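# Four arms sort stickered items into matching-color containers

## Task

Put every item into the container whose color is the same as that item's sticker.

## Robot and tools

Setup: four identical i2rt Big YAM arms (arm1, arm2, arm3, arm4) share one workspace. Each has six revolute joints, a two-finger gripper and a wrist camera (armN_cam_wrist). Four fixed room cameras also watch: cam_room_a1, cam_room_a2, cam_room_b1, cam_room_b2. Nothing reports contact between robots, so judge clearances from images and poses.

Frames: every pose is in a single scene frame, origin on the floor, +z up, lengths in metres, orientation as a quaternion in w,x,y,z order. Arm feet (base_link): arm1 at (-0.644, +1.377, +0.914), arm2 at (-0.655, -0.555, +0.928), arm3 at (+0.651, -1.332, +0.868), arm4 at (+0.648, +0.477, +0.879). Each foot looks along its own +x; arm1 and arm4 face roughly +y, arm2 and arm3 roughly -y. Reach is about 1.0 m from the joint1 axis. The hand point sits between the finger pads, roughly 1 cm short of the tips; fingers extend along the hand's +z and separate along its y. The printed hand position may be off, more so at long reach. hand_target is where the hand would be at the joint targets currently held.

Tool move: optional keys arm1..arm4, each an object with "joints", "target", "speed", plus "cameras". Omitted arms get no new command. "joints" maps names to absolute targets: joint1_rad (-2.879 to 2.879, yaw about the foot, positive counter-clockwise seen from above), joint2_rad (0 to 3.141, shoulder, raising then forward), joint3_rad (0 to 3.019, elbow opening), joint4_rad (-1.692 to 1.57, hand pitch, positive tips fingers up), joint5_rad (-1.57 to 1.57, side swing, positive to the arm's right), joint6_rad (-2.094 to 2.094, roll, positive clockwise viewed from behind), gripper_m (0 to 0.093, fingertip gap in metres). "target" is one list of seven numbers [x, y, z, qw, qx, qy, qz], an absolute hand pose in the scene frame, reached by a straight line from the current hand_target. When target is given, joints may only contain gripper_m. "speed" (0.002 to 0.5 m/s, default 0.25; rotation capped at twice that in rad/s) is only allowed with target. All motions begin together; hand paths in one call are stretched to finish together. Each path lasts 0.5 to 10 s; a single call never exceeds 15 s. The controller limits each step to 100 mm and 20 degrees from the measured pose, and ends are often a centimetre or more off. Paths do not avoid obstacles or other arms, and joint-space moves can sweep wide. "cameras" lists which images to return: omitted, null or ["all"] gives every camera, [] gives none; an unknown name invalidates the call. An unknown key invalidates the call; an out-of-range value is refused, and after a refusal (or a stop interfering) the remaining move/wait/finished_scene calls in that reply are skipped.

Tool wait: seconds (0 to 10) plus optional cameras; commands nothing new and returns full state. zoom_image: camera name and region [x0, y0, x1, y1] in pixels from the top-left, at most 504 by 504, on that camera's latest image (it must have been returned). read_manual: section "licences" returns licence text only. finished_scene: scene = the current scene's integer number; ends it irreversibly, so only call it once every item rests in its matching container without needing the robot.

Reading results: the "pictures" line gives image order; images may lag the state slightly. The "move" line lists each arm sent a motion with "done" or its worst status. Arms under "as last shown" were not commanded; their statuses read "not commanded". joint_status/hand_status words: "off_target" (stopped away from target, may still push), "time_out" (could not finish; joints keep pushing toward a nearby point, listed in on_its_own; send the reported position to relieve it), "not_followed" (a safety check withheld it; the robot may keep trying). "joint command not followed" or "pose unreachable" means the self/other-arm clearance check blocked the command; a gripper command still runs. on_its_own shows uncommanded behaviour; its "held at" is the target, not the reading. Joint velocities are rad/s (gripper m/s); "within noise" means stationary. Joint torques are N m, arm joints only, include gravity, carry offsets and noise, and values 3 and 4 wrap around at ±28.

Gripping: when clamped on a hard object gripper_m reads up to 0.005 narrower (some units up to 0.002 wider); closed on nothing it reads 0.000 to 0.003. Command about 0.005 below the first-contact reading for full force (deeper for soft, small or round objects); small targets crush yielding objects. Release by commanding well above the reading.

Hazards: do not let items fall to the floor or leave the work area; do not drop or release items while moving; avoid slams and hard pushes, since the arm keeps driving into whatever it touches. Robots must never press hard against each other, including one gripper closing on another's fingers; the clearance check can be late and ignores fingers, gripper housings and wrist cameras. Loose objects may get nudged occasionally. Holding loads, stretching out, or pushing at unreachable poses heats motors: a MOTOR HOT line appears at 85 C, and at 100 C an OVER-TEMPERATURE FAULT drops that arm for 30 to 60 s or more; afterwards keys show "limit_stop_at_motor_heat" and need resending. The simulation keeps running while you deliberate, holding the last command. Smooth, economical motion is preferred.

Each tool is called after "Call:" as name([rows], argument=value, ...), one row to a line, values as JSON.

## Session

Call:
move()

Scene clock: 0.00 s.
Joint torques (N m): no reading
Motor temperatures (°C): arm1=[20 23 26 23 21 21 21] | arm2=[23 24 25 22 22 20 23] | arm3=[24 23 23 23 24 23 23] | arm4=[22 21 23 22 24 21 24]
Heat: arm1: hottest joint3_rad 26 °C; arm2: hottest joint3_rad 25 °C; arm3: hottest joint1_rad 24 °C; arm4: hottest joint5_rad 24 °C.
Joint velocities: within noise
arm1.joint_positions: joint1_rad=+0.263 joint2_rad=+0.541 joint3_rad=+1.448 joint4_rad=-1.274 joint5_rad=+0.156 joint6_rad=+0.460 gripper_m=+0.09396
arm1.joint_status: not commanded
arm1.hand: x=-0.6722 y=+1.5689 z=+1.5123 quat_wxyz=(-0.269, +0.505, -0.648, -0.503) (m; scene frame)
arm1.hand_target: x=-0.6707 y=+1.5650 z=+1.5243 quat_wxyz=(-0.273, +0.499, -0.642, -0.514) (m; scene frame)
arm1.hand_status: not commanded
arm2.joint_positions: joint1_rad=+0.198 joint2_rad=+0.259 joint3_rad=+1.632 joint4_rad=-1.245 joint5_rad=-0.167 joint6_rad=+0.724 gripper_m=+0.09396
arm2.joint_status: not commanded
arm2.hand: x=-0.6328 y=-0.5393 z=+1.6268 quat_wxyz=(-0.736, -0.518, -0.413, +0.142) (m; scene frame)
arm2.hand_target: x=-0.6348 y=-0.5332 z=+1.6300 quat_wxyz=(-0.741, -0.512, -0.410, +0.144) (m; scene frame)
arm2.hand_status: not commanded
arm3.joint_positions: joint1_rad=-0.202 joint2_rad=+0.522 joint3_rad=+1.369 joint4_rad=-1.376 joint5_rad=-0.141 joint6_rad=+0.009 gripper_m=+0.09396
arm3.joint_status: not commanded
arm3.hand: x=+0.6122 y=-1.5130 z=+1.4112 quat_wxyz=(-0.346, -0.682, -0.528, +0.369) (m; scene frame)
arm3.hand_target: x=+0.6130 y=-1.5103 z=+1.4212 quat_wxyz=(-0.352, -0.676, -0.525, +0.378) (m; scene frame)
arm3.hand_status: not commanded
arm4.joint_positions: joint1_rad=+0.128 joint2_rad=+0.492 joint3_rad=+1.422 joint4_rad=-1.388 joint5_rad=-0.180 joint6_rad=-0.624 gripper_m=+0.09396
arm4.joint_status: not commanded
arm4.hand: x=+0.5903 y=+0.6373 z=+1.4468 quat_wxyz=(-0.401, +0.802, -0.272, -0.348) (m; scene frame)
arm4.hand_target: x=+0.5910 y=+0.6334 z=+1.4564 quat_wxyz=(-0.410, +0.797, -0.269, -0.353) (m; scene frame)
arm4.hand_status: not commanded
pictures: arm1_cam_wrist, arm2_cam_wrist, arm3_cam_wrist, arm4_cam_wrist, cam_room_a1, cam_room_a2, cam_room_b1, cam_room_b2
Images, in order (width x height): arm1_cam_wrist 672x504, arm2_cam_wrist 672x504, arm3_cam_wrist 672x504, arm4_cam_wrist 672x504, cam_room_a1 672x504, cam_room_a2 672x504, cam_room_b1 672x504, cam_room_b2 672x504.

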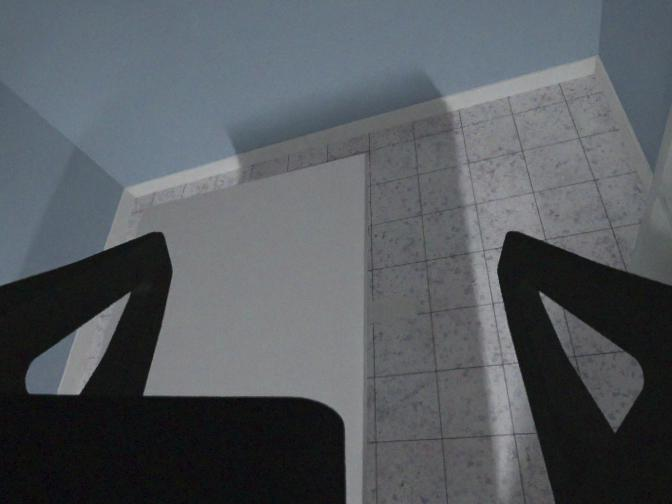

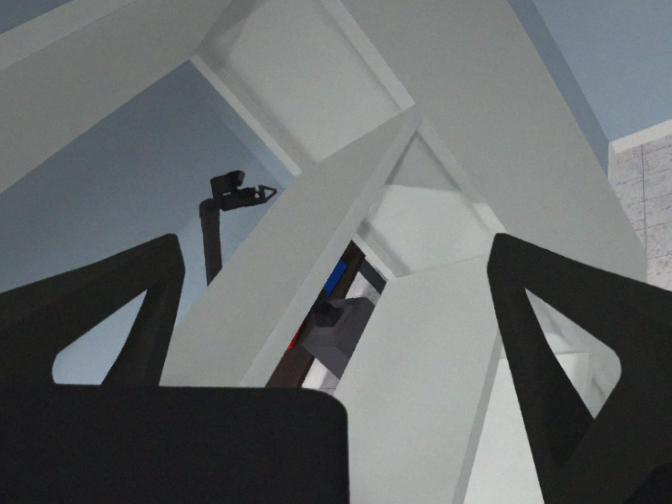

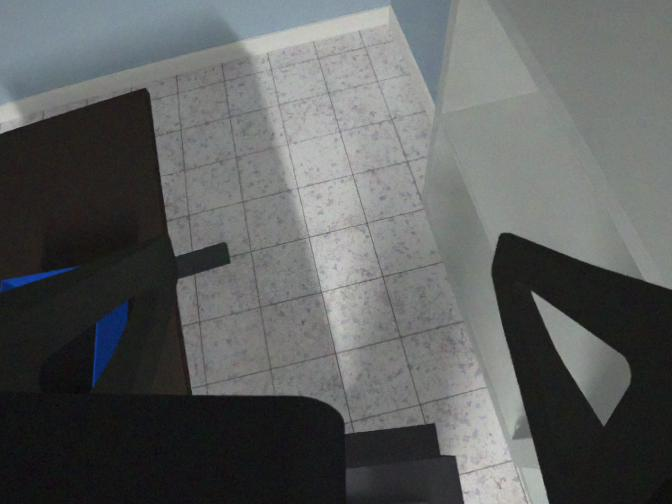

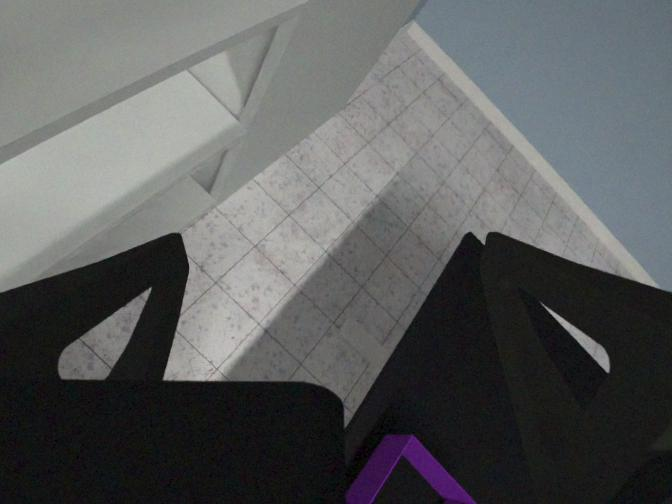

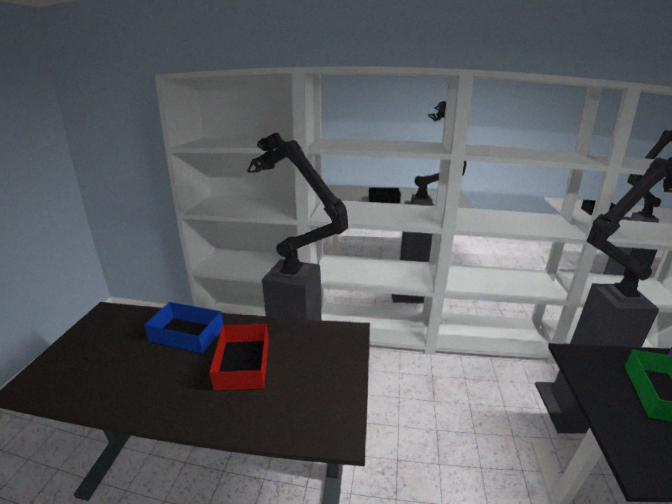

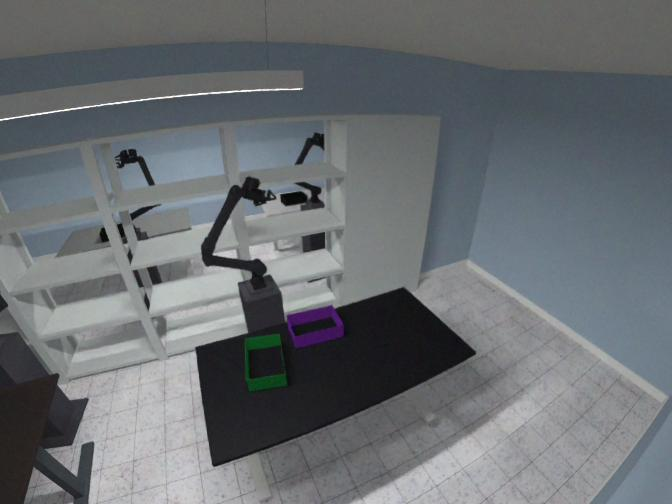

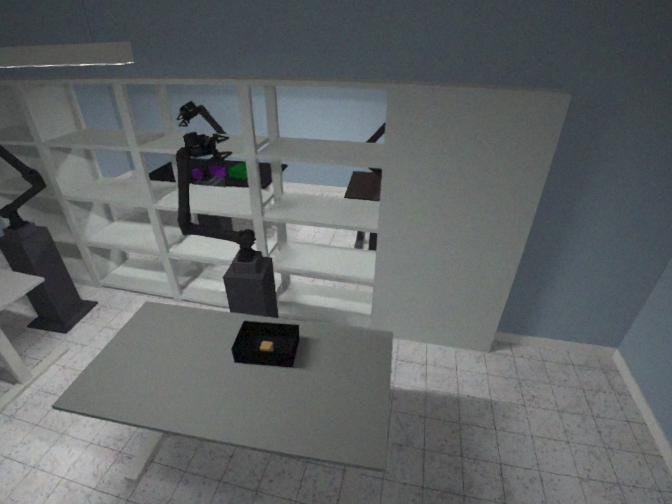

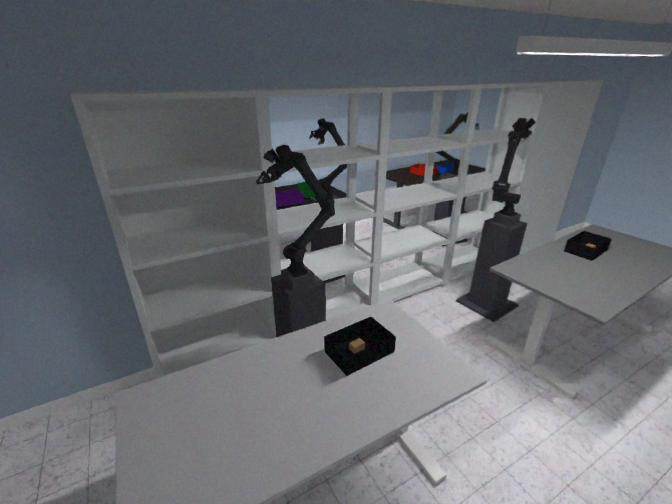

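Call:
move(arm1={"joints":{"joint1_rad":1.4,"joint2_rad":0.8,"joint3_rad":1.4,"joint4_rad":-1.4,"joint5_rad":0,"joint6_rad":0}}, arm2={"joints":{"joint1_rad":-1.6,"joint2_rad":0.8,"joint3_rad":1.4,"joint4_rad":-1.4,"joint5_rad":0,"joint6_rad":0}}, arm3={"joints":{"joint1_rad":1.7,"joint2_rad":0.8,"joint3_rad":1.4,"joint4_rad":-1.4,"joint5_rad":0,"joint6_rad":0}}, arm4={"joints":{"joint1_rad":-1.62,"joint2_rad":0.8,"joint3_rad":1.4,"joint4_rad":-1.4,"joint5_rad":0,"joint6_rad":0}}, cameras=["arm1_cam_wrist","arm2_cam_wrist","arm3_cam_wrist","arm4_cam_wrist"])

Scene clock: 6.70 s.
Joint torques (N m): arm1=[-1.14 0.44 12.42 1.09 0.05 -0.05] | arm2=[0.38 -3.25 11.71 1.52 -0.07 -0.08] | arm3=[1.96 -2.96 10.97 1.11 0.1 -0.11] | arm4=[0.85 -2.9 9.76 0.77 0.04 0.14]
Motor temperatures (°C): arm1=[20 23 27 23 21 21 21] | arm2=[23 24 26 22 22 20 23] | arm3=[24 23 24 23 24 23 23] | arm4=[22 21 24 22 24 21 24]
Heat: arm1: hottest joint3_rad 27 °C; arm2: hottest joint3_rad 26 °C; arm3: hottest joint1_rad 24 °C; arm4: hottest joint3_rad 24 °C.
move: arm1 done; arm2 done; arm3 done; arm4 done
Joint velocities: within noise
arm1.joint_positions: joint1_rad=+1.394 joint2_rad=+0.801 joint3_rad=+1.376 joint4_rad=-1.391 joint5_rad=-0.001 joint6_rad=+0.007 gripper_m=+0.09398
arm1.joint_status: all done
arm1.hand: x=-0.9304 y=+1.4083 z=+1.3970 quat_wxyz=(-0.019, +0.925, -0.053, -0.376) (m; scene frame)
arm1.hand_target: x=-0.9277 y=+1.4063 z=+1.4074 quat_wxyz=(-0.020, +0.922, -0.047, -0.383) (m; scene frame)
arm1.hand_status: not commanded
arm2.joint_positions: joint1_rad=-1.596 joint2_rad=+0.803 joint3_rad=+1.384 joint4_rad=-1.385 joint5_rad=+0.001 joint6_rad=+0.014 gripper_m=+0.09400
arm2.joint_status: all done
arm2.hand: x=-0.9525 y=-0.5836 z=+1.4100 quat_wxyz=(-0.018, -0.927, -0.036, +0.372) (m; scene frame)
arm2.hand_target: x=-0.9482 y=-0.5821 z=+1.4163 quat_wxyz=(-0.015, -0.926, -0.041, +0.375) (m; scene frame)
arm2.hand_status: not commanded
arm3.joint_positions: joint1_rad=+1.689 joint2_rad=+0.808 joint3_rad=+1.373 joint4_rad=-1.394 joint5_rad=-0.001 joint6_rad=+0.006 gripper_m=+0.09398
arm3.joint_status: all done
arm3.hand: x=+0.9483 y=-1.3260 z=+1.3425 quat_wxyz=(-0.363, -0.001, -0.932, +0.005) (m; scene frame)
arm3.hand_target: x=+0.9436 y=-1.3229 z=+1.3566 quat_wxyz=(-0.376, +0.006, -0.926, +0.005) (m; scene frame)
arm3.hand_status: not commanded
arm4.joint_positions: joint1_rad=-1.618 joint2_rad=+0.808 joint3_rad=+1.377 joint4_rad=-1.389 joint5_rad=+0.001 joint6_rad=-0.013 gripper_m=+0.09398
arm4.joint_status: all done
arm4.hand: x=+0.9489 y=+0.4813 z=+1.3550 quat_wxyz=(-0.364, +0.011, -0.931, +0.002) (m; scene frame)
arm4.hand_target: x=+0.9436 y=+0.4806 z=+1.3666 quat_wxyz=(-0.374, +0.004, -0.927, +0.000) (m; scene frame)
arm4.hand_status: not commanded
pictures: arm1_cam_wrist, arm2_cam_wrist, arm3_cam_wrist, arm4_cam_wrist
Images, in order (width x height): arm1_cam_wrist 672x504, arm2_cam_wrist 672x504, arm3_cam_wrist 672x504, arm4_cam_wrist 672x504.

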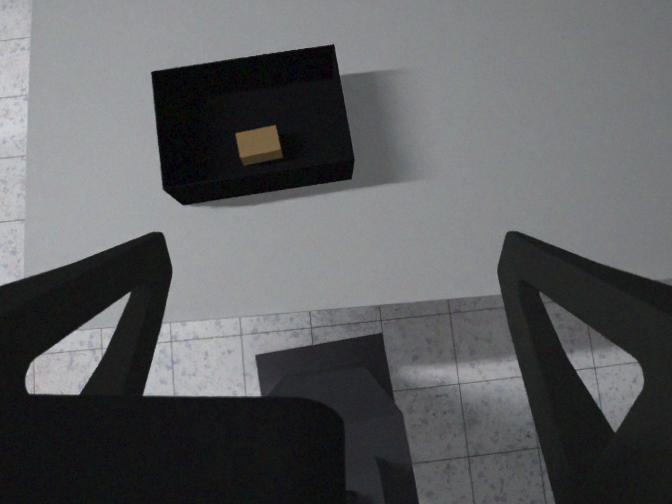

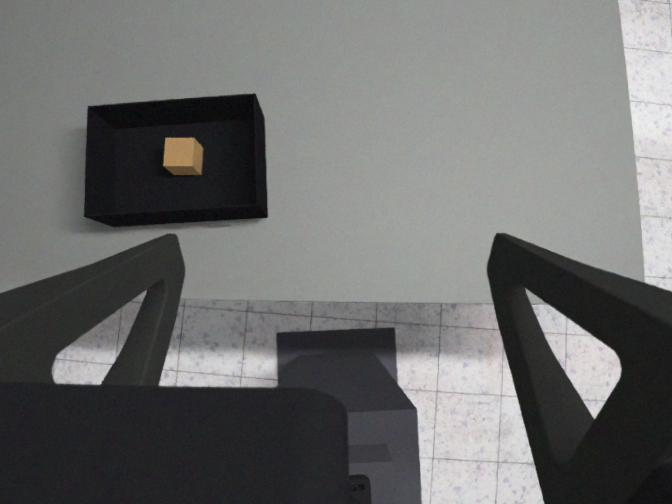

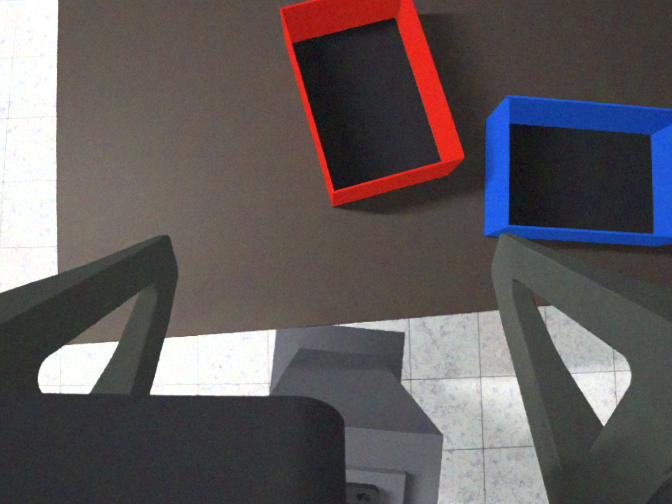

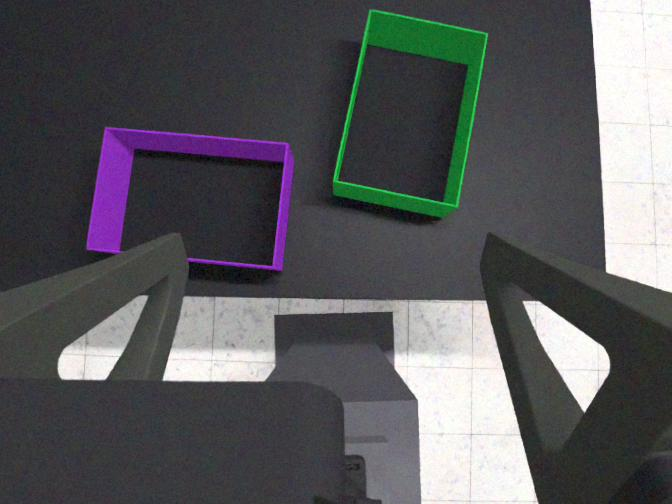

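Call:
zoom_image(camera="arm1_cam_wrist", region=[220, 110, 300, 170])

Call:
zoom_image(camera="arm2_cam_wrist", region=[140, 120, 220, 180])

Scaled by 6.300.

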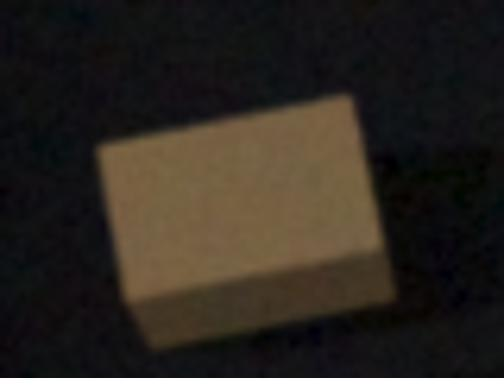

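Scaled by 6.300.

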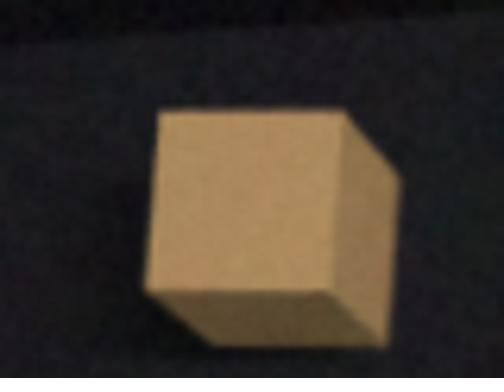

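Call:
move(cameras=["cam_room_b1","cam_room_b2"])

Call:
zoom_image(camera="cam_room_b1", region=[230, 315, 310, 375])

Call:
zoom_image(camera="cam_room_b2", region=[320, 315, 400, 375])

Call:
zoom_image(camera="cam_room_b2", region=[560, 225, 624, 273])

Scene clock: 26.47 s.
Joint torques (N m): arm1=[-1.49 0.85 12.25 1.1 0.06 -0.06] | arm2=[0.44 -3.25 11.69 1.54 -0.07 -0.08] | arm3=[2.08 -2.9 11 1.14 0.1 -0.11] | arm4=[0.38 -2.84 9.85 0.8 0.07 0.16]
Motor temperatures (°C): arm1=[20 23 28 23 21 21 21] | arm2=[23 24 27 22 22 20 23] | arm3=[24 23 26 23 24 23 23] | arm4=[22 21 27 22 24 21 24]
Heat: arm1: hottest joint3_rad 28 °C; arm2: hottest joint3_rad 27 °C; arm3: hottest joint3_rad 26 °C; arm4: hottest joint3_rad 27 °C.
Joint velocities: within noise
arm1.joint_positions: joint1_rad=+1.394 joint2_rad=+0.801 joint3_rad=+1.376 joint4_rad=-1.391 joint5_rad=-0.001 joint6_rad=+0.007 gripper_m=+0.09398
arm1.joint_status: all done
arm1.hand: x=-0.9304 y=+1.4083 z=+1.3970 quat_wxyz=(-0.019, +0.925, -0.053, -0.376) (m; scene frame)
arm1.hand_target: x=-0.9277 y=+1.4063 z=+1.4074 quat_wxyz=(-0.020, +0.922, -0.047, -0.383) (m; scene frame)
arm1.hand_status: not commanded
arm2.joint_positions: joint1_rad=-1.596 joint2_rad=+0.803 joint3_rad=+1.384 joint4_rad=-1.385 joint5_rad=+0.001 joint6_rad=+0.014 gripper_m=+0.09400
arm2.joint_status: all done
arm2.hand: x=-0.9525 y=-0.5836 z=+1.4100 quat_wxyz=(-0.018, -0.927, -0.036, +0.372) (m; scene frame)
arm2.hand_target: x=-0.9482 y=-0.5821 z=+1.4163 quat_wxyz=(-0.015, -0.926, -0.041, +0.375) (m; scene frame)
arm2.hand_status: not commanded
arm3.joint_positions: joint1_rad=+1.689 joint2_rad=+0.808 joint3_rad=+1.373 joint4_rad=-1.394 joint5_rad=-0.001 joint6_rad=+0.006 gripper_m=+0.09398
arm3.joint_status: all done
arm3.hand: x=+0.9483 y=-1.3260 z=+1.3425 quat_wxyz=(-0.363, -0.001, -0.932, +0.005) (m; scene frame)
arm3.hand_target: x=+0.9436 y=-1.3229 z=+1.3566 quat_wxyz=(-0.376, +0.006, -0.926, +0.005) (m; scene frame)
arm3.hand_status: not commanded
arm4.joint_positions: joint1_rad=-1.618 joint2_rad=+0.808 joint3_rad=+1.377 joint4_rad=-1.389 joint5_rad=+0.001 joint6_rad=-0.013 gripper_m=+0.09398
arm4.joint_status: all done
arm4.hand: x=+0.9489 y=+0.4813 z=+1.3550 quat_wxyz=(-0.364, +0.011, -0.931, +0.002) (m; scene frame)
arm4.hand_target: x=+0.9436 y=+0.4806 z=+1.3666 quat_wxyz=(-0.374, +0.004, -0.927, +0.000) (m; scene frame)
arm4.hand_status: not commanded
pictures: cam_room_b1, cam_room_b2
Images, in order (width x height): cam_room_b1 672x504, cam_room_b2 672x504.

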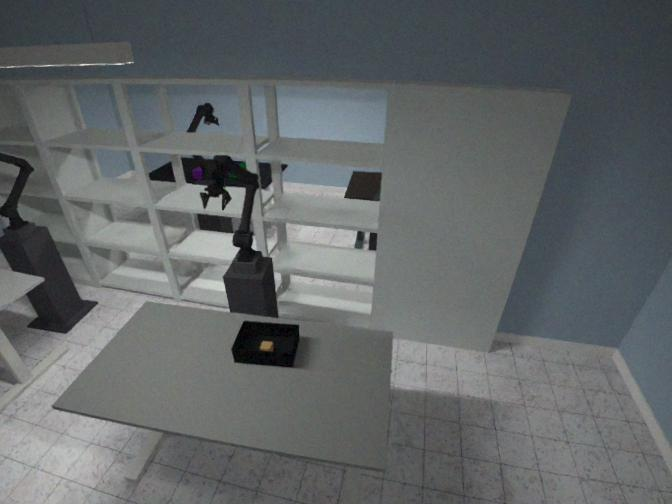

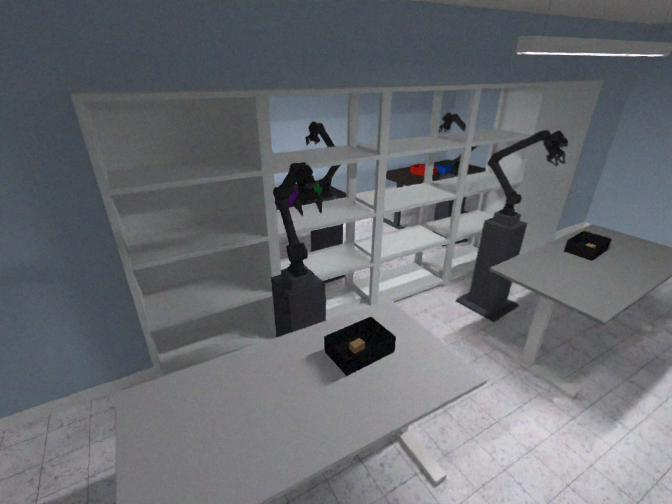

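Scaled by 6.300.

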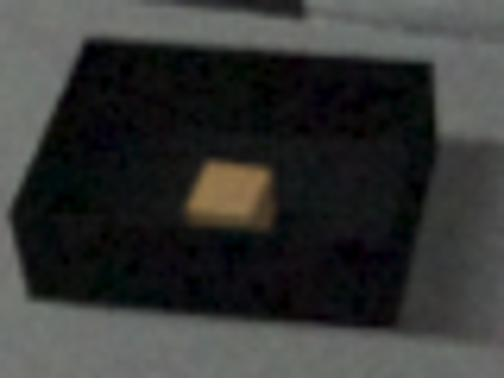

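Scaled by 6.300.

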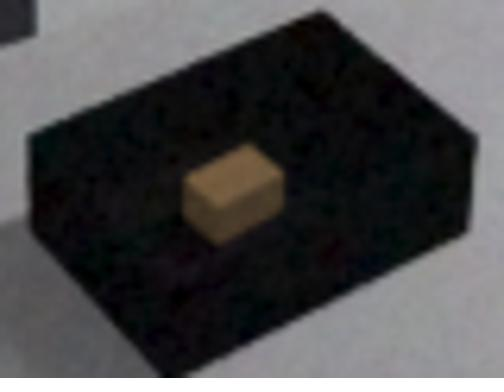

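Scaled by 7.875.

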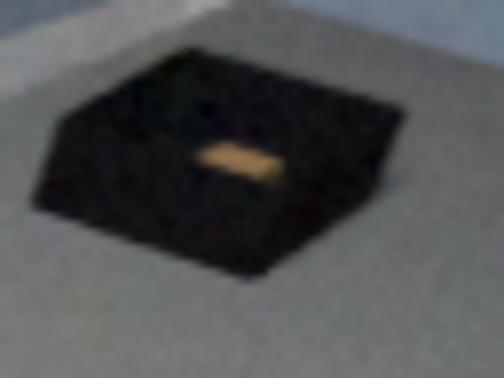

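Call:
move(arm1={"target":[-1.223,1.313,0.93,0.009,0.9835,0.0507,-0.1738],"speed":0.35}, arm2={"target":[-1.2,-0.867,0.93,0.0068,0.984,0.0384,-0.1735],"speed":0.35}, cameras=["arm1_cam_wrist","arm2_cam_wrist"])

Scene clock: 45.77 s.
Joint torques (N m): arm1=[-0.73 -13.74 13.18 1.29 -0.07 -0.04] | arm2=[1.2 -19.37 13.23 1.47 0.05 0.22] | arm3=[2.08 -2.78 11.02 1.1 0.1 -0.11] | arm4=[0.62 -2.78 9.91 0.75 0.09 0.15]
Motor temperatures (°C): arm1=[20 23 30 23 21 21 21] | arm2=[23 24 29 22 22 20 23] | arm3=[24 23 27 23 24 23 23] | arm4=[22 21 29 22 24 21 24]
Heat: arm1: hottest joint3_rad 30 °C; arm2: hottest joint3_rad 29 °C; arm3: hottest joint3_rad 27 °C; arm4: hottest joint3_rad 29 °C.
move: arm1 off_target; arm2 off_target
Joint velocities: within noise
arm1.joint_positions: joint1_rad=+1.604 joint2_rad=+1.872 joint3_rad=+1.164 joint4_rad=-0.594 joint5_rad=+0.000 joint6_rad=+0.017 gripper_m=+0.09398
arm1.joint_status: not commanded
arm1.hand: x=-1.1955 y=+1.3216 z=+0.9089 quat_wxyz=(+0.006, +0.989, +0.042, -0.141) (m; scene frame)
arm1.hand_target: x=-1.2214 y=+1.3131 z=+0.9310 quat_wxyz=(+0.009, +0.983, +0.051, -0.174) (m; scene frame)
arm1.hand_status: off_target (0.036 m and 3.9 deg from the pose sent, 0.559 m and 27.1 deg at the start)
arm2.joint_positions: joint1_rad=-1.130 joint2_rad=+1.966 joint3_rad=+1.333 joint4_rad=-0.664 joint5_rad=+0.161 joint6_rad=+0.446 gripper_m=+0.09400
arm2.joint_status: not commanded
arm2.hand: x=-1.1823 y=-0.8515 z=+0.9194 quat_wxyz=(+0.006, -0.987, -0.045, +0.156) (m; scene frame)
arm2.hand_target: x=-1.1990 y=-0.8665 z=+0.9307 quat_wxyz=(-0.007, -0.984, -0.038, +0.174) (m; scene frame)
arm2.hand_status: off_target (0.026 m and 2.6 deg from the pose sent, 0.610 m and 23.8 deg at the start)
arm3, arm4: as last shown
pictures: arm1_cam_wrist, arm2_cam_wrist
Images, in order (width x height): arm1_cam_wrist 672x504, arm2_cam_wrist 672x504.

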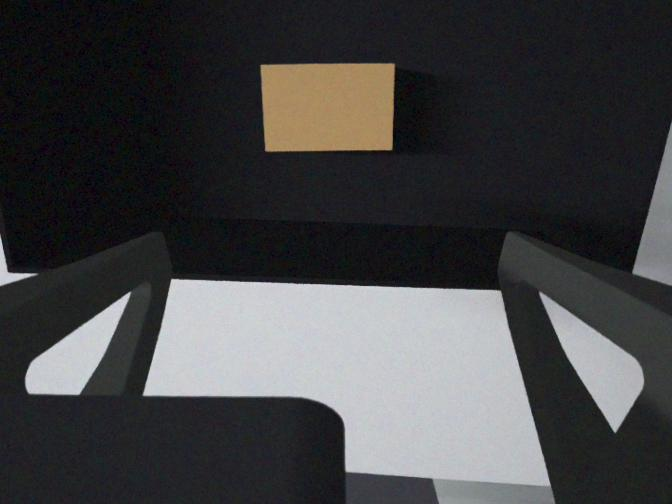

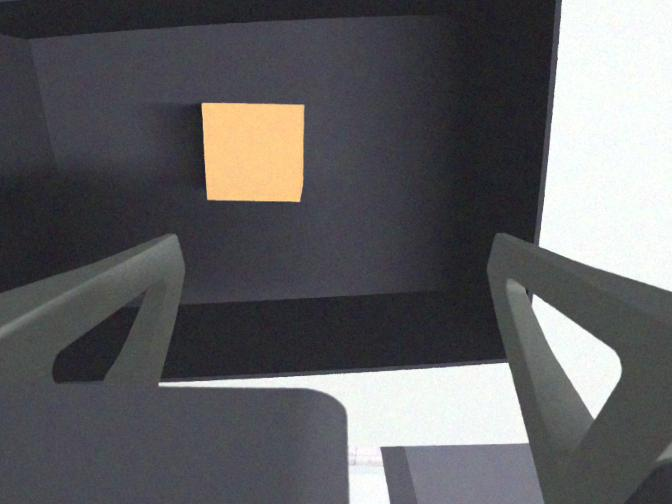

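Call:
move(arm1={"target":[-1.24,1.313,0.82,0.009,0.9835,0.0507,-0.1738],"speed":0.25}, arm2={"target":[-1.205,-0.905,0.82,0.0068,0.984,0.0384,-0.1735],"speed":0.25}, cameras=["arm1_cam_wrist","arm2_cam_wrist"])

Scene clock: 57.40 s.
Joint torques (N m): arm1=[-0.85 -15.68 10.66 1.26 -0.03 -0.03] | arm2=[0.79 -21.42 11.48 1.81 0.35 0.22] | arm3=[2.02 -2.9 11 1.07 0.11 -0.11] | arm4=[0.62 -2.55 9.87 0.69 0.07 0.15]
Motor temperatures (°C): arm1=[20 24 31 23 21 21 21] | arm2=[23 25 30 22 22 20 23] | arm3=[24 23 28 23 24 23 23] | arm4=[22 21 30 22 24 21 24]
Heat: arm1: hottest joint3_rad 31 °C; arm2: hottest joint3_rad 30 °C; arm3: hottest joint3_rad 28 °C; arm4: hottest joint3_rad 30 °C.
move: arm1 off_target; arm2 off_target
Joint velocities: within noise
arm1.joint_positions: joint1_rad=+1.604 joint2_rad=+2.109 joint3_rad=+1.184 joint4_rad=-0.375 joint5_rad=+0.000 joint6_rad=+0.014 gripper_m=+0.09398
arm1.joint_status: not commanded
arm1.hand: x=-1.2123 y=+1.3202 z=+0.8012 quat_wxyz=(+0.006, +0.989, +0.043, -0.142) (m; scene frame)
arm1.hand_target: x=-1.2388 y=+1.3131 z=+0.8210 quat_wxyz=(+0.009, +0.983, +0.051, -0.174) (m; scene frame)
arm1.hand_status: off_target (0.034 m and 3.8 deg from the pose sent, 0.100 m and 3.9 deg at the start)
arm2.joint_positions: joint1_rad=-1.075 joint2_rad=+2.202 joint3_rad=+1.400 joint4_rad=-0.507 joint5_rad=+0.170 joint6_rad=+0.494 gripper_m=+0.09400
arm2.joint_status: not commanded
arm2.hand: x=-1.1860 y=-0.8920 z=+0.8122 quat_wxyz=(+0.005, -0.987, -0.048, +0.154) (m; scene frame)
arm2.hand_target: x=-1.2042 y=-0.9047 z=+0.8209 quat_wxyz=(-0.007, -0.984, -0.038, +0.174) (m; scene frame)
arm2.hand_status: off_target (0.024 m and 2.9 deg from the pose sent, 0.115 m and 2.6 deg at the start)
arm3, arm4: as last shown
pictures: arm1_cam_wrist, arm2_cam_wrist
Images, in order (width x height): arm1_cam_wrist 672x504, arm2_cam_wrist 672x504.

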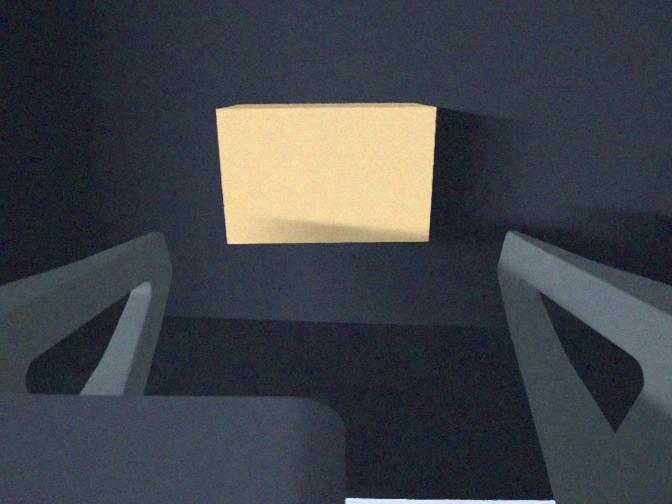

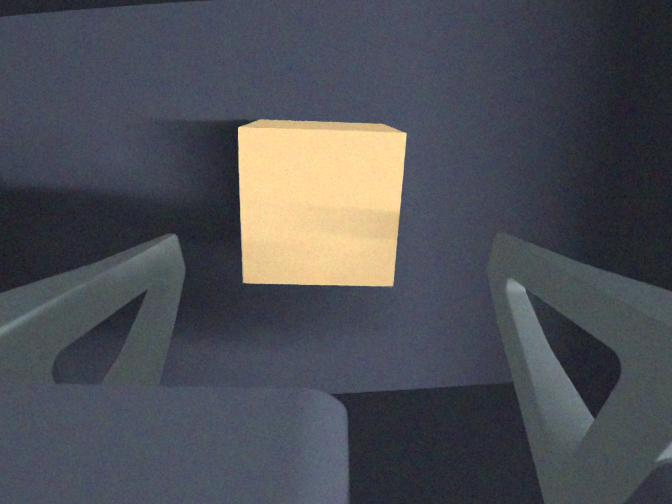

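Call:
move(arm1={"target":[-1.257,1.310,0.785,0.009,0.9835,0.0507,-0.1738],"speed":0.12}, arm2={"target":[-1.215,-0.910,0.785,0.0068,0.984,0.0384,-0.1735],"speed":0.12}, cameras=["arm1_cam_wrist","arm2_cam_wrist"])

Scene clock: 63.77 s.
Joint torques (N m): arm1=[-1.38 -15.33 10.5 1.39 -0.06 -0.06] | arm2=[0.5 -20.54 11.47 1.85 0.33 0.19] | arm3=[1.85 -2.78 10.99 1.13 0.11 -0.11] | arm4=[0.79 -2.9 9.85 0.77 0.09 0.2]
Motor temperatures (°C): arm1=[20 24 31 23 21 21 21] | arm2=[23 25 31 22 22 20 23] | arm3=[24 23 28 23 24 23 23] | arm4=[22 21 30 22 24 21 24]
Heat: arm1: hottest joint3_rad 31 °C; arm2: hottest joint3_rad 31 °C; arm3: hottest joint3_rad 28 °C; arm4: hottest joint3_rad 30 °C.
move: arm1 off_target; arm2 off_target
Joint velocities: within noise
arm1.joint_positions: joint1_rad=+1.604 joint2_rad=+2.193 joint3_rad=+1.248 joint4_rad=-0.337 joint5_rad=+0.000 joint6_rad=+0.014 gripper_m=+0.09398
arm1.joint_status: not commanded
arm1.hand: x=-1.2346 y=+1.3181 z=+0.7766 quat_wxyz=(+0.007, +0.987, +0.043, -0.152) (m; scene frame)
arm1.hand_target: x=-1.2562 y=+1.3101 z=+0.7858 quat_wxyz=(+0.009, +0.983, +0.051, -0.174) (m; scene frame)
arm1.hand_status: off_target (0.025 m and 2.7 deg from the pose sent, 0.049 m and 3.8 deg at the start)
arm2.joint_positions: joint1_rad=-1.075 joint2_rad=+2.270 joint3_rad=+1.446 joint4_rad=-0.468 joint5_rad=+0.170 joint6_rad=+0.494 gripper_m=+0.09400
arm2.joint_status: not commanded
arm2.hand: x=-1.1987 y=-0.9009 z=+0.7882 quat_wxyz=(+0.000, -0.986, -0.047, +0.161) (m; scene frame)
arm2.hand_target: x=-1.2142 y=-0.9096 z=+0.7855 quat_wxyz=(-0.007, -0.984, -0.039, +0.173) (m; scene frame)
arm2.hand_status: off_target (0.019 m and 1.9 deg from the pose sent, 0.044 m and 2.9 deg at the start)
arm3, arm4: as last shown
pictures: arm1_cam_wrist, arm2_cam_wrist
Images, in order (width x height): arm1_cam_wrist 672x504, arm2_cam_wrist 672x504.

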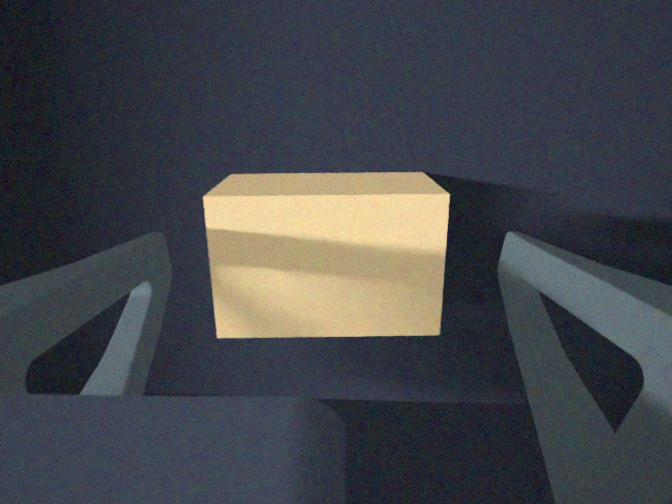

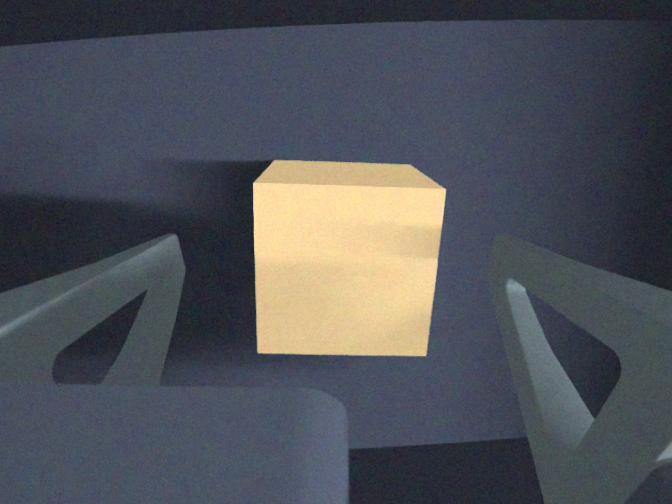

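Call:
move(arm1={"target":[-1.252,1.310,0.767,0.009,0.9835,0.0507,-0.1738],"speed":0.08}, arm2={"target":[-1.212,-0.910,0.763,0.0068,0.984,0.0384,-0.1735],"speed":0.08}, cameras=[])

Call:
move(arm1={"joints":{"gripper_m":0.05}}, arm2={"joints":{"gripper_m":0.035}}, cameras=["arm1_cam_wrist","arm2_cam_wrist"])

Call:
move(arm1={"target":[-1.17,1.315,0.97,0.009,0.9835,0.0507,-0.1738],"speed":0.2}, arm2={"target":[-1.15,-0.88,0.97,0.0068,0.984,0.0384,-0.1735],"speed":0.2}, cameras=["arm1_cam_wrist","arm2_cam_wrist"])

Scene clock: 73.17 s.
Joint torques (N m): arm1=[-0.5 -14.62 9.26 1.48 -0.03 -0.03] | arm2=[0.79 -20.37 11.08 1.91 0.35 0.21] | arm3=[1.96 -3.02 10.97 1.09 0.11 -0.11] | arm4=[0.32 -2.67 9.8 0.73 0.06 0.17]
Motor temperatures (°C): arm1=[20 24 31 23 21 21 21] | arm2=[23 26 30 22 22 20 23] | arm3=[24 23 28 23 24 23 23] | arm4=[22 21 31 22 24 21 24]
Heat: arm1: hottest joint3_rad 31 °C; arm2: hottest joint3_rad 30 °C; arm3: hottest joint3_rad 28 °C; arm4: hottest joint3_rad 31 °C.
move: arm1 off_target; arm2 off_target
Joint velocities: within noise
arm1.joint_positions: joint1_rad=+1.604 joint2_rad=+2.217 joint3_rad=+1.248 joint4_rad=-0.297 joint5_rad=+0.000 joint6_rad=+0.014 gripper_m=+0.09398
arm1.joint_status: not commanded
arm1.hand: x=-1.2371 y=+1.3179 z=+0.7654 quat_wxyz=(+0.007, +0.986, +0.043, -0.159) (m; scene frame)
arm1.hand_target: x=-1.2516 y=+1.3100 z=+0.7675 quat_wxyz=(+0.009, +0.983, +0.051, -0.174) (m; scene frame)
arm1.hand_status: off_target (0.017 m and 1.9 deg from the pose sent, 0.022 m and 2.7 deg at the start)
arm2.joint_positions: joint1_rad=-1.075 joint2_rad=+2.306 joint3_rad=+1.446 joint4_rad=-0.431 joint5_rad=+0.170 joint6_rad=+0.494 gripper_m=+0.09400
arm2.joint_status: not commanded
arm2.hand: x=-1.1977 y=-0.9001 z=+0.7686 quat_wxyz=(+0.000, -0.986, -0.047, +0.162) (m; scene frame)
arm2.hand_target: x=-1.2112 y=-0.9096 z=+0.7635 quat_wxyz=(-0.007, -0.984, -0.038, +0.173) (m; scene frame)
arm2.hand_status: off_target (0.018 m and 1.8 deg from the pose sent, 0.030 m and 1.9 deg at the start)
arm3, arm4: as last shown
pictures: none
No camera images: "cameras" was empty.

Scene clock: 73.80 s.
Joint torques (N m): arm1=[-0.91 -15.27 9.25 1.51 0.03 -0.04] | arm2=[0.91 -20.25 11.11 1.88 0.3 0.2] | arm3=[1.79 -2.9 10.95 1.13 0.11 -0.11] | arm4=[0.32 -2.49 9.78 0.75 0.07 0.15]
Motor temperatures (°C): arm1=[20 24 31 23 21 21 21] | arm2=[23 26 30 22 22 20 23] | arm3=[24 23 28 23 24 23 23] | arm4=[22 21 31 22 24 21 24]
Heat: arm1: hottest joint3_rad 31 °C; arm2: hottest joint3_rad 30 °C; arm3: hottest joint3_rad 28 °C; arm4: hottest joint3_rad 31 °C.
move: arm1 off_target; arm2 off_target
Joint velocities: within noise
arm1.joint_positions: joint1_rad=+1.604 joint2_rad=+2.217 joint3_rad=+1.248 joint4_rad=-0.296 joint5_rad=-0.001 joint6_rad=+0.014 gripper_m=+0.06661
arm1.joint_status: gripper_m off_target (ended at +0.06663, target +0.05000)
arm1.hand: x=-1.2372 y=+1.3175 z=+0.7654 quat_wxyz=(+0.008, +0.986, +0.044, -0.159) (m; scene frame)
arm1.hand_target: x=-1.2515 y=+1.3099 z=+0.7675 quat_wxyz=(+0.009, +0.983, +0.051, -0.174) (m; scene frame)
arm1.hand_status: not commanded
arm2.joint_positions: joint1_rad=-1.075 joint2_rad=+2.306 joint3_rad=+1.446 joint4_rad=-0.430 joint5_rad=+0.171 joint6_rad=+0.496 gripper_m=+0.05305
arm2.joint_status: gripper_m off_target (ended at +0.05307, target +0.03500)
arm2.hand: x=-1.1980 y=-0.9001 z=+0.7687 quat_wxyz=(+0.000, -0.986, -0.046, +0.162) (m; scene frame)
arm2.hand_target: x=-1.2112 y=-0.9096 z=+0.7635 quat_wxyz=(-0.007, -0.984, -0.039, +0.174) (m; scene frame)
arm2.hand_status: not commanded
arm3, arm4: as last shown
pictures: arm1_cam_wrist, arm2_cam_wrist
Images, in order (width x height): arm1_cam_wrist 672x504, arm2_cam_wrist 672x504.

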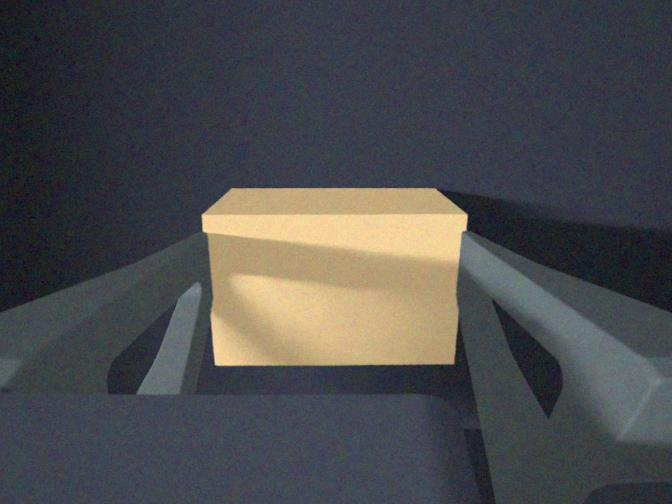

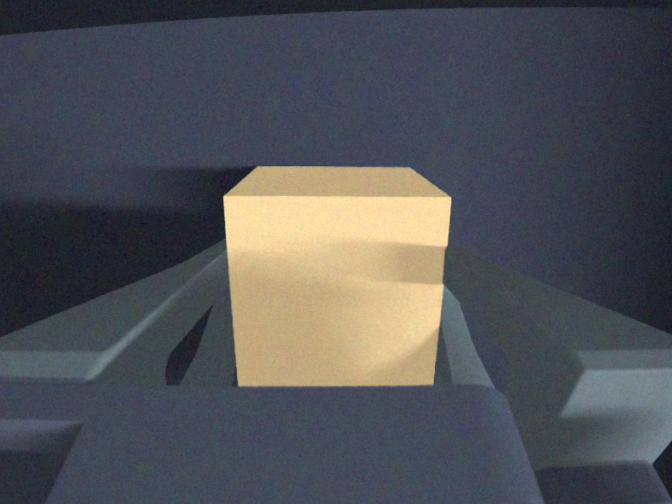

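Scene clock: 75.63 s.
Joint torques (N m): arm1=[-1.38 -12.22 9.44 0.64 0.09 0.07] | arm2=[1.44 -19.55 8.96 0.87 0.37 0.21] | arm3=[1.96 -3.08 10.96 1.16 0.1 -0.12] | arm4=[0.44 -2.61 9.87 0.77 0.05 0.18]
Motor temperatures (°C): arm1=[20 24 31 23 21 21 21] | arm2=[23 26 30 22 22 20 23] | arm3=[24 23 28 23 24 23 23] | arm4=[22 21 31 22 24 21 24]
Heat: arm1: hottest joint3_rad 31 °C; arm2: hottest joint3_rad 30 °C; arm3: hottest joint3_rad 28 °C; arm4: hottest joint3_rad 31 °C.
move: arm1 done; arm2 done
Joint velocities: within noise
arm1.joint_positions: joint1_rad=+1.609 joint2_rad=+1.701 joint3_rad=+1.086 joint4_rad=-0.621 joint5_rad=-0.001 joint6_rad=+0.014 gripper_m=+0.06661
arm1.joint_status: not commanded
arm1.hand: x=-1.1710 y=+1.3208 z=+0.9665 quat_wxyz=(+0.009, +0.984, +0.046, -0.174) (m; scene frame)
arm1.hand_target: x=-1.1700 y=+1.3150 z=+0.9699 quat_wxyz=(+0.009, +0.983, +0.051, -0.174) (m; scene frame)
arm1.hand_status: done (0.007 m and 0.5 deg from the pose sent, 0.215 m and 1.9 deg at the start)
arm2.joint_positions: joint1_rad=-1.064 joint2_rad=+1.854 joint3_rad=+1.313 joint4_rad=-0.706 joint5_rad=+0.176 joint6_rad=+0.513 gripper_m=+0.05305
arm2.joint_status: not commanded
arm2.hand: x=-1.1579 y=-0.8799 z=+0.9739 quat_wxyz=(-0.012, -0.983, -0.041, +0.181) (m; scene frame)
arm2.hand_target: x=-1.1501 y=-0.8799 z=+0.9700 quat_wxyz=(-0.007, -0.984, -0.038, +0.174) (m; scene frame)
arm2.hand_status: done (0.009 m and 1.1 deg from the pose sent, 0.208 m and 1.7 deg at the start)
arm3, arm4: as last shown
pictures: arm1_cam_wrist, arm2_cam_wrist
Images, in order (width x height): arm1_cam_wrist 672x504, arm2_cam_wrist 672x504.

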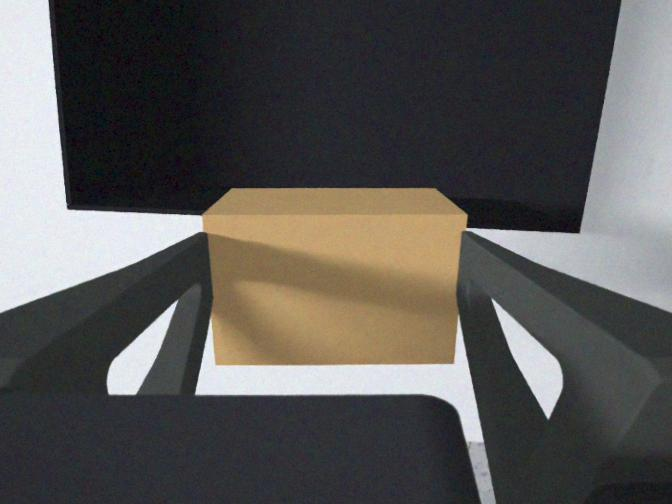

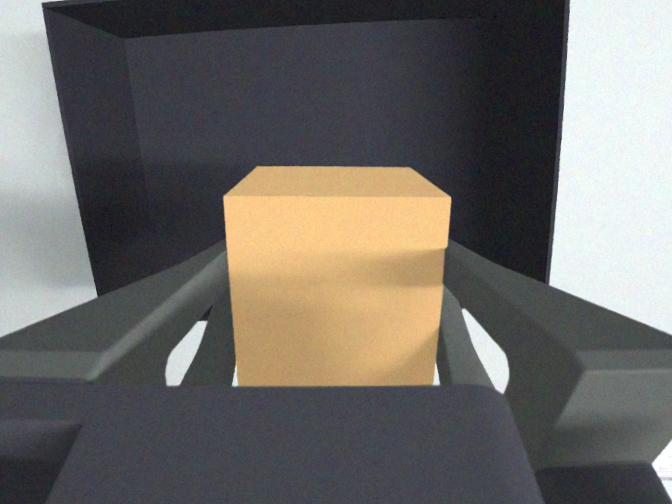

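Call:
move(arm1={"joints":{"joint2_rad":1.0,"joint3_rad":1.2,"joint4_rad":-0.1,"joint5_rad":0,"joint6_rad":0}}, arm2={"joints":{"joint2_rad":1.0,"joint3_rad":1.2,"joint4_rad":-0.1,"joint5_rad":0,"joint6_rad":0}}, cameras=["cam_room_b1","cam_room_b2"])

Scene clock: 81.67 s.
Joint torques (N m): arm1=[-1.44 -4.37 13.7 1.92 0.06 -0.03] | arm2=[1.38 -7.3 13.5 2.82 -0.18 -0.07] | arm3=[2.08 -2.96 11.02 1.13 0.11 -0.11] | arm4=[0.91 -2.32 9.83 0.59 0.1 0.17]
Motor temperatures (°C): arm1=[20 24 32 23 21 21 21] | arm2=[23 26 31 22 22 20 23] | arm3=[24 23 29 23 24 23 23] | arm4=[22 21 31 22 24 21 24]
Heat: arm1: hottest joint3_rad 32 °C; arm2: hottest joint3_rad 31 °C; arm3: hottest joint3_rad 29 °C; arm4: hottest joint3_rad 31 °C.
move: arm1 done; arm2 done
Joint velocities: within noise
arm1.joint_positions: joint1_rad=+1.609 joint2_rad=+1.005 joint3_rad=+1.181 joint4_rad=-0.106 joint5_rad=-0.001 joint6_rad=+0.008 gripper_m=+0.06661
arm1.joint_status: all done
arm1.hand: x=-1.1297 y=+1.3230 z=+1.4919 quat_wxyz=(+0.041, +0.676, +0.035, -0.735) (m; scene frame)
arm1.hand_target: x=-1.1245 y=+1.3179 z=+1.5077 quat_wxyz=(+0.043, +0.664, +0.041, -0.745) (m; scene frame)
arm1.hand_status: not commanded
arm2.joint_positions: joint1_rad=-1.062 joint2_rad=+0.993 joint3_rad=+1.183 joint4_rad=-0.107 joint5_rad=+0.003 joint6_rad=+0.014 gripper_m=+0.05305
arm2.joint_status: all done
arm2.hand: x=-1.0559 y=-0.8445 z=+1.5036 quat_wxyz=(-0.229, -0.647, -0.203, +0.698) (m; scene frame)
arm2.hand_target: x=-1.0544 y=-0.8489 z=+1.5126 quat_wxyz=(-0.230, -0.639, -0.210, +0.704) (m; scene frame)
arm2.hand_status: not commanded
arm3, arm4: as last shown
pictures: cam_room_b1, cam_room_b2
Images, in order (width x height): cam_room_b1 672x504, cam_room_b2 672x504.

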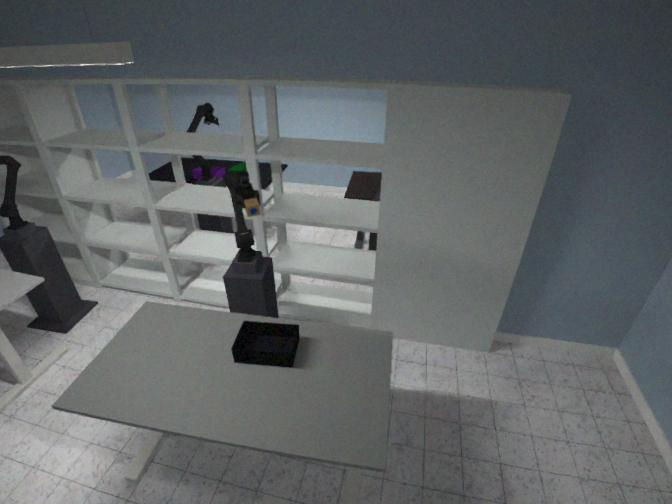

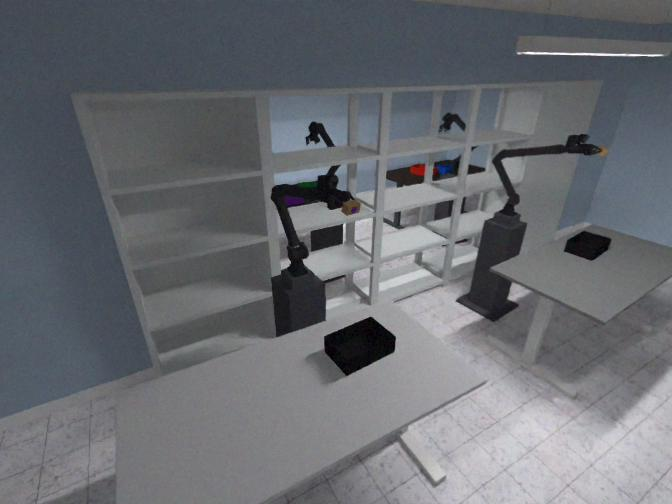

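Call:
zoom_image(camera="cam_room_b1", region=[228, 186, 276, 222])

Call:
zoom_image(camera="cam_room_b2", region=[326, 190, 374, 226])

Scaled by 10.500.

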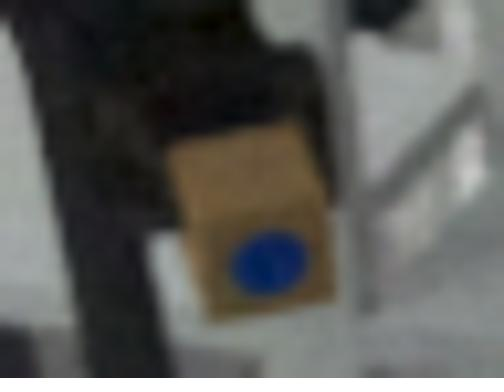

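Scaled by 10.500.

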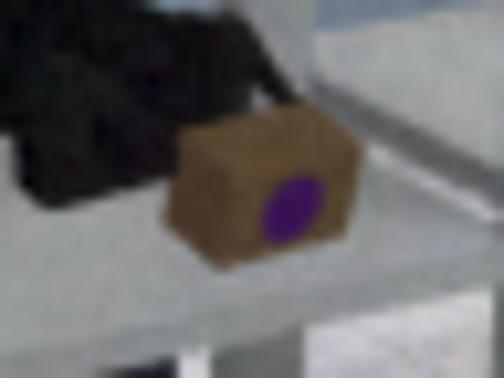

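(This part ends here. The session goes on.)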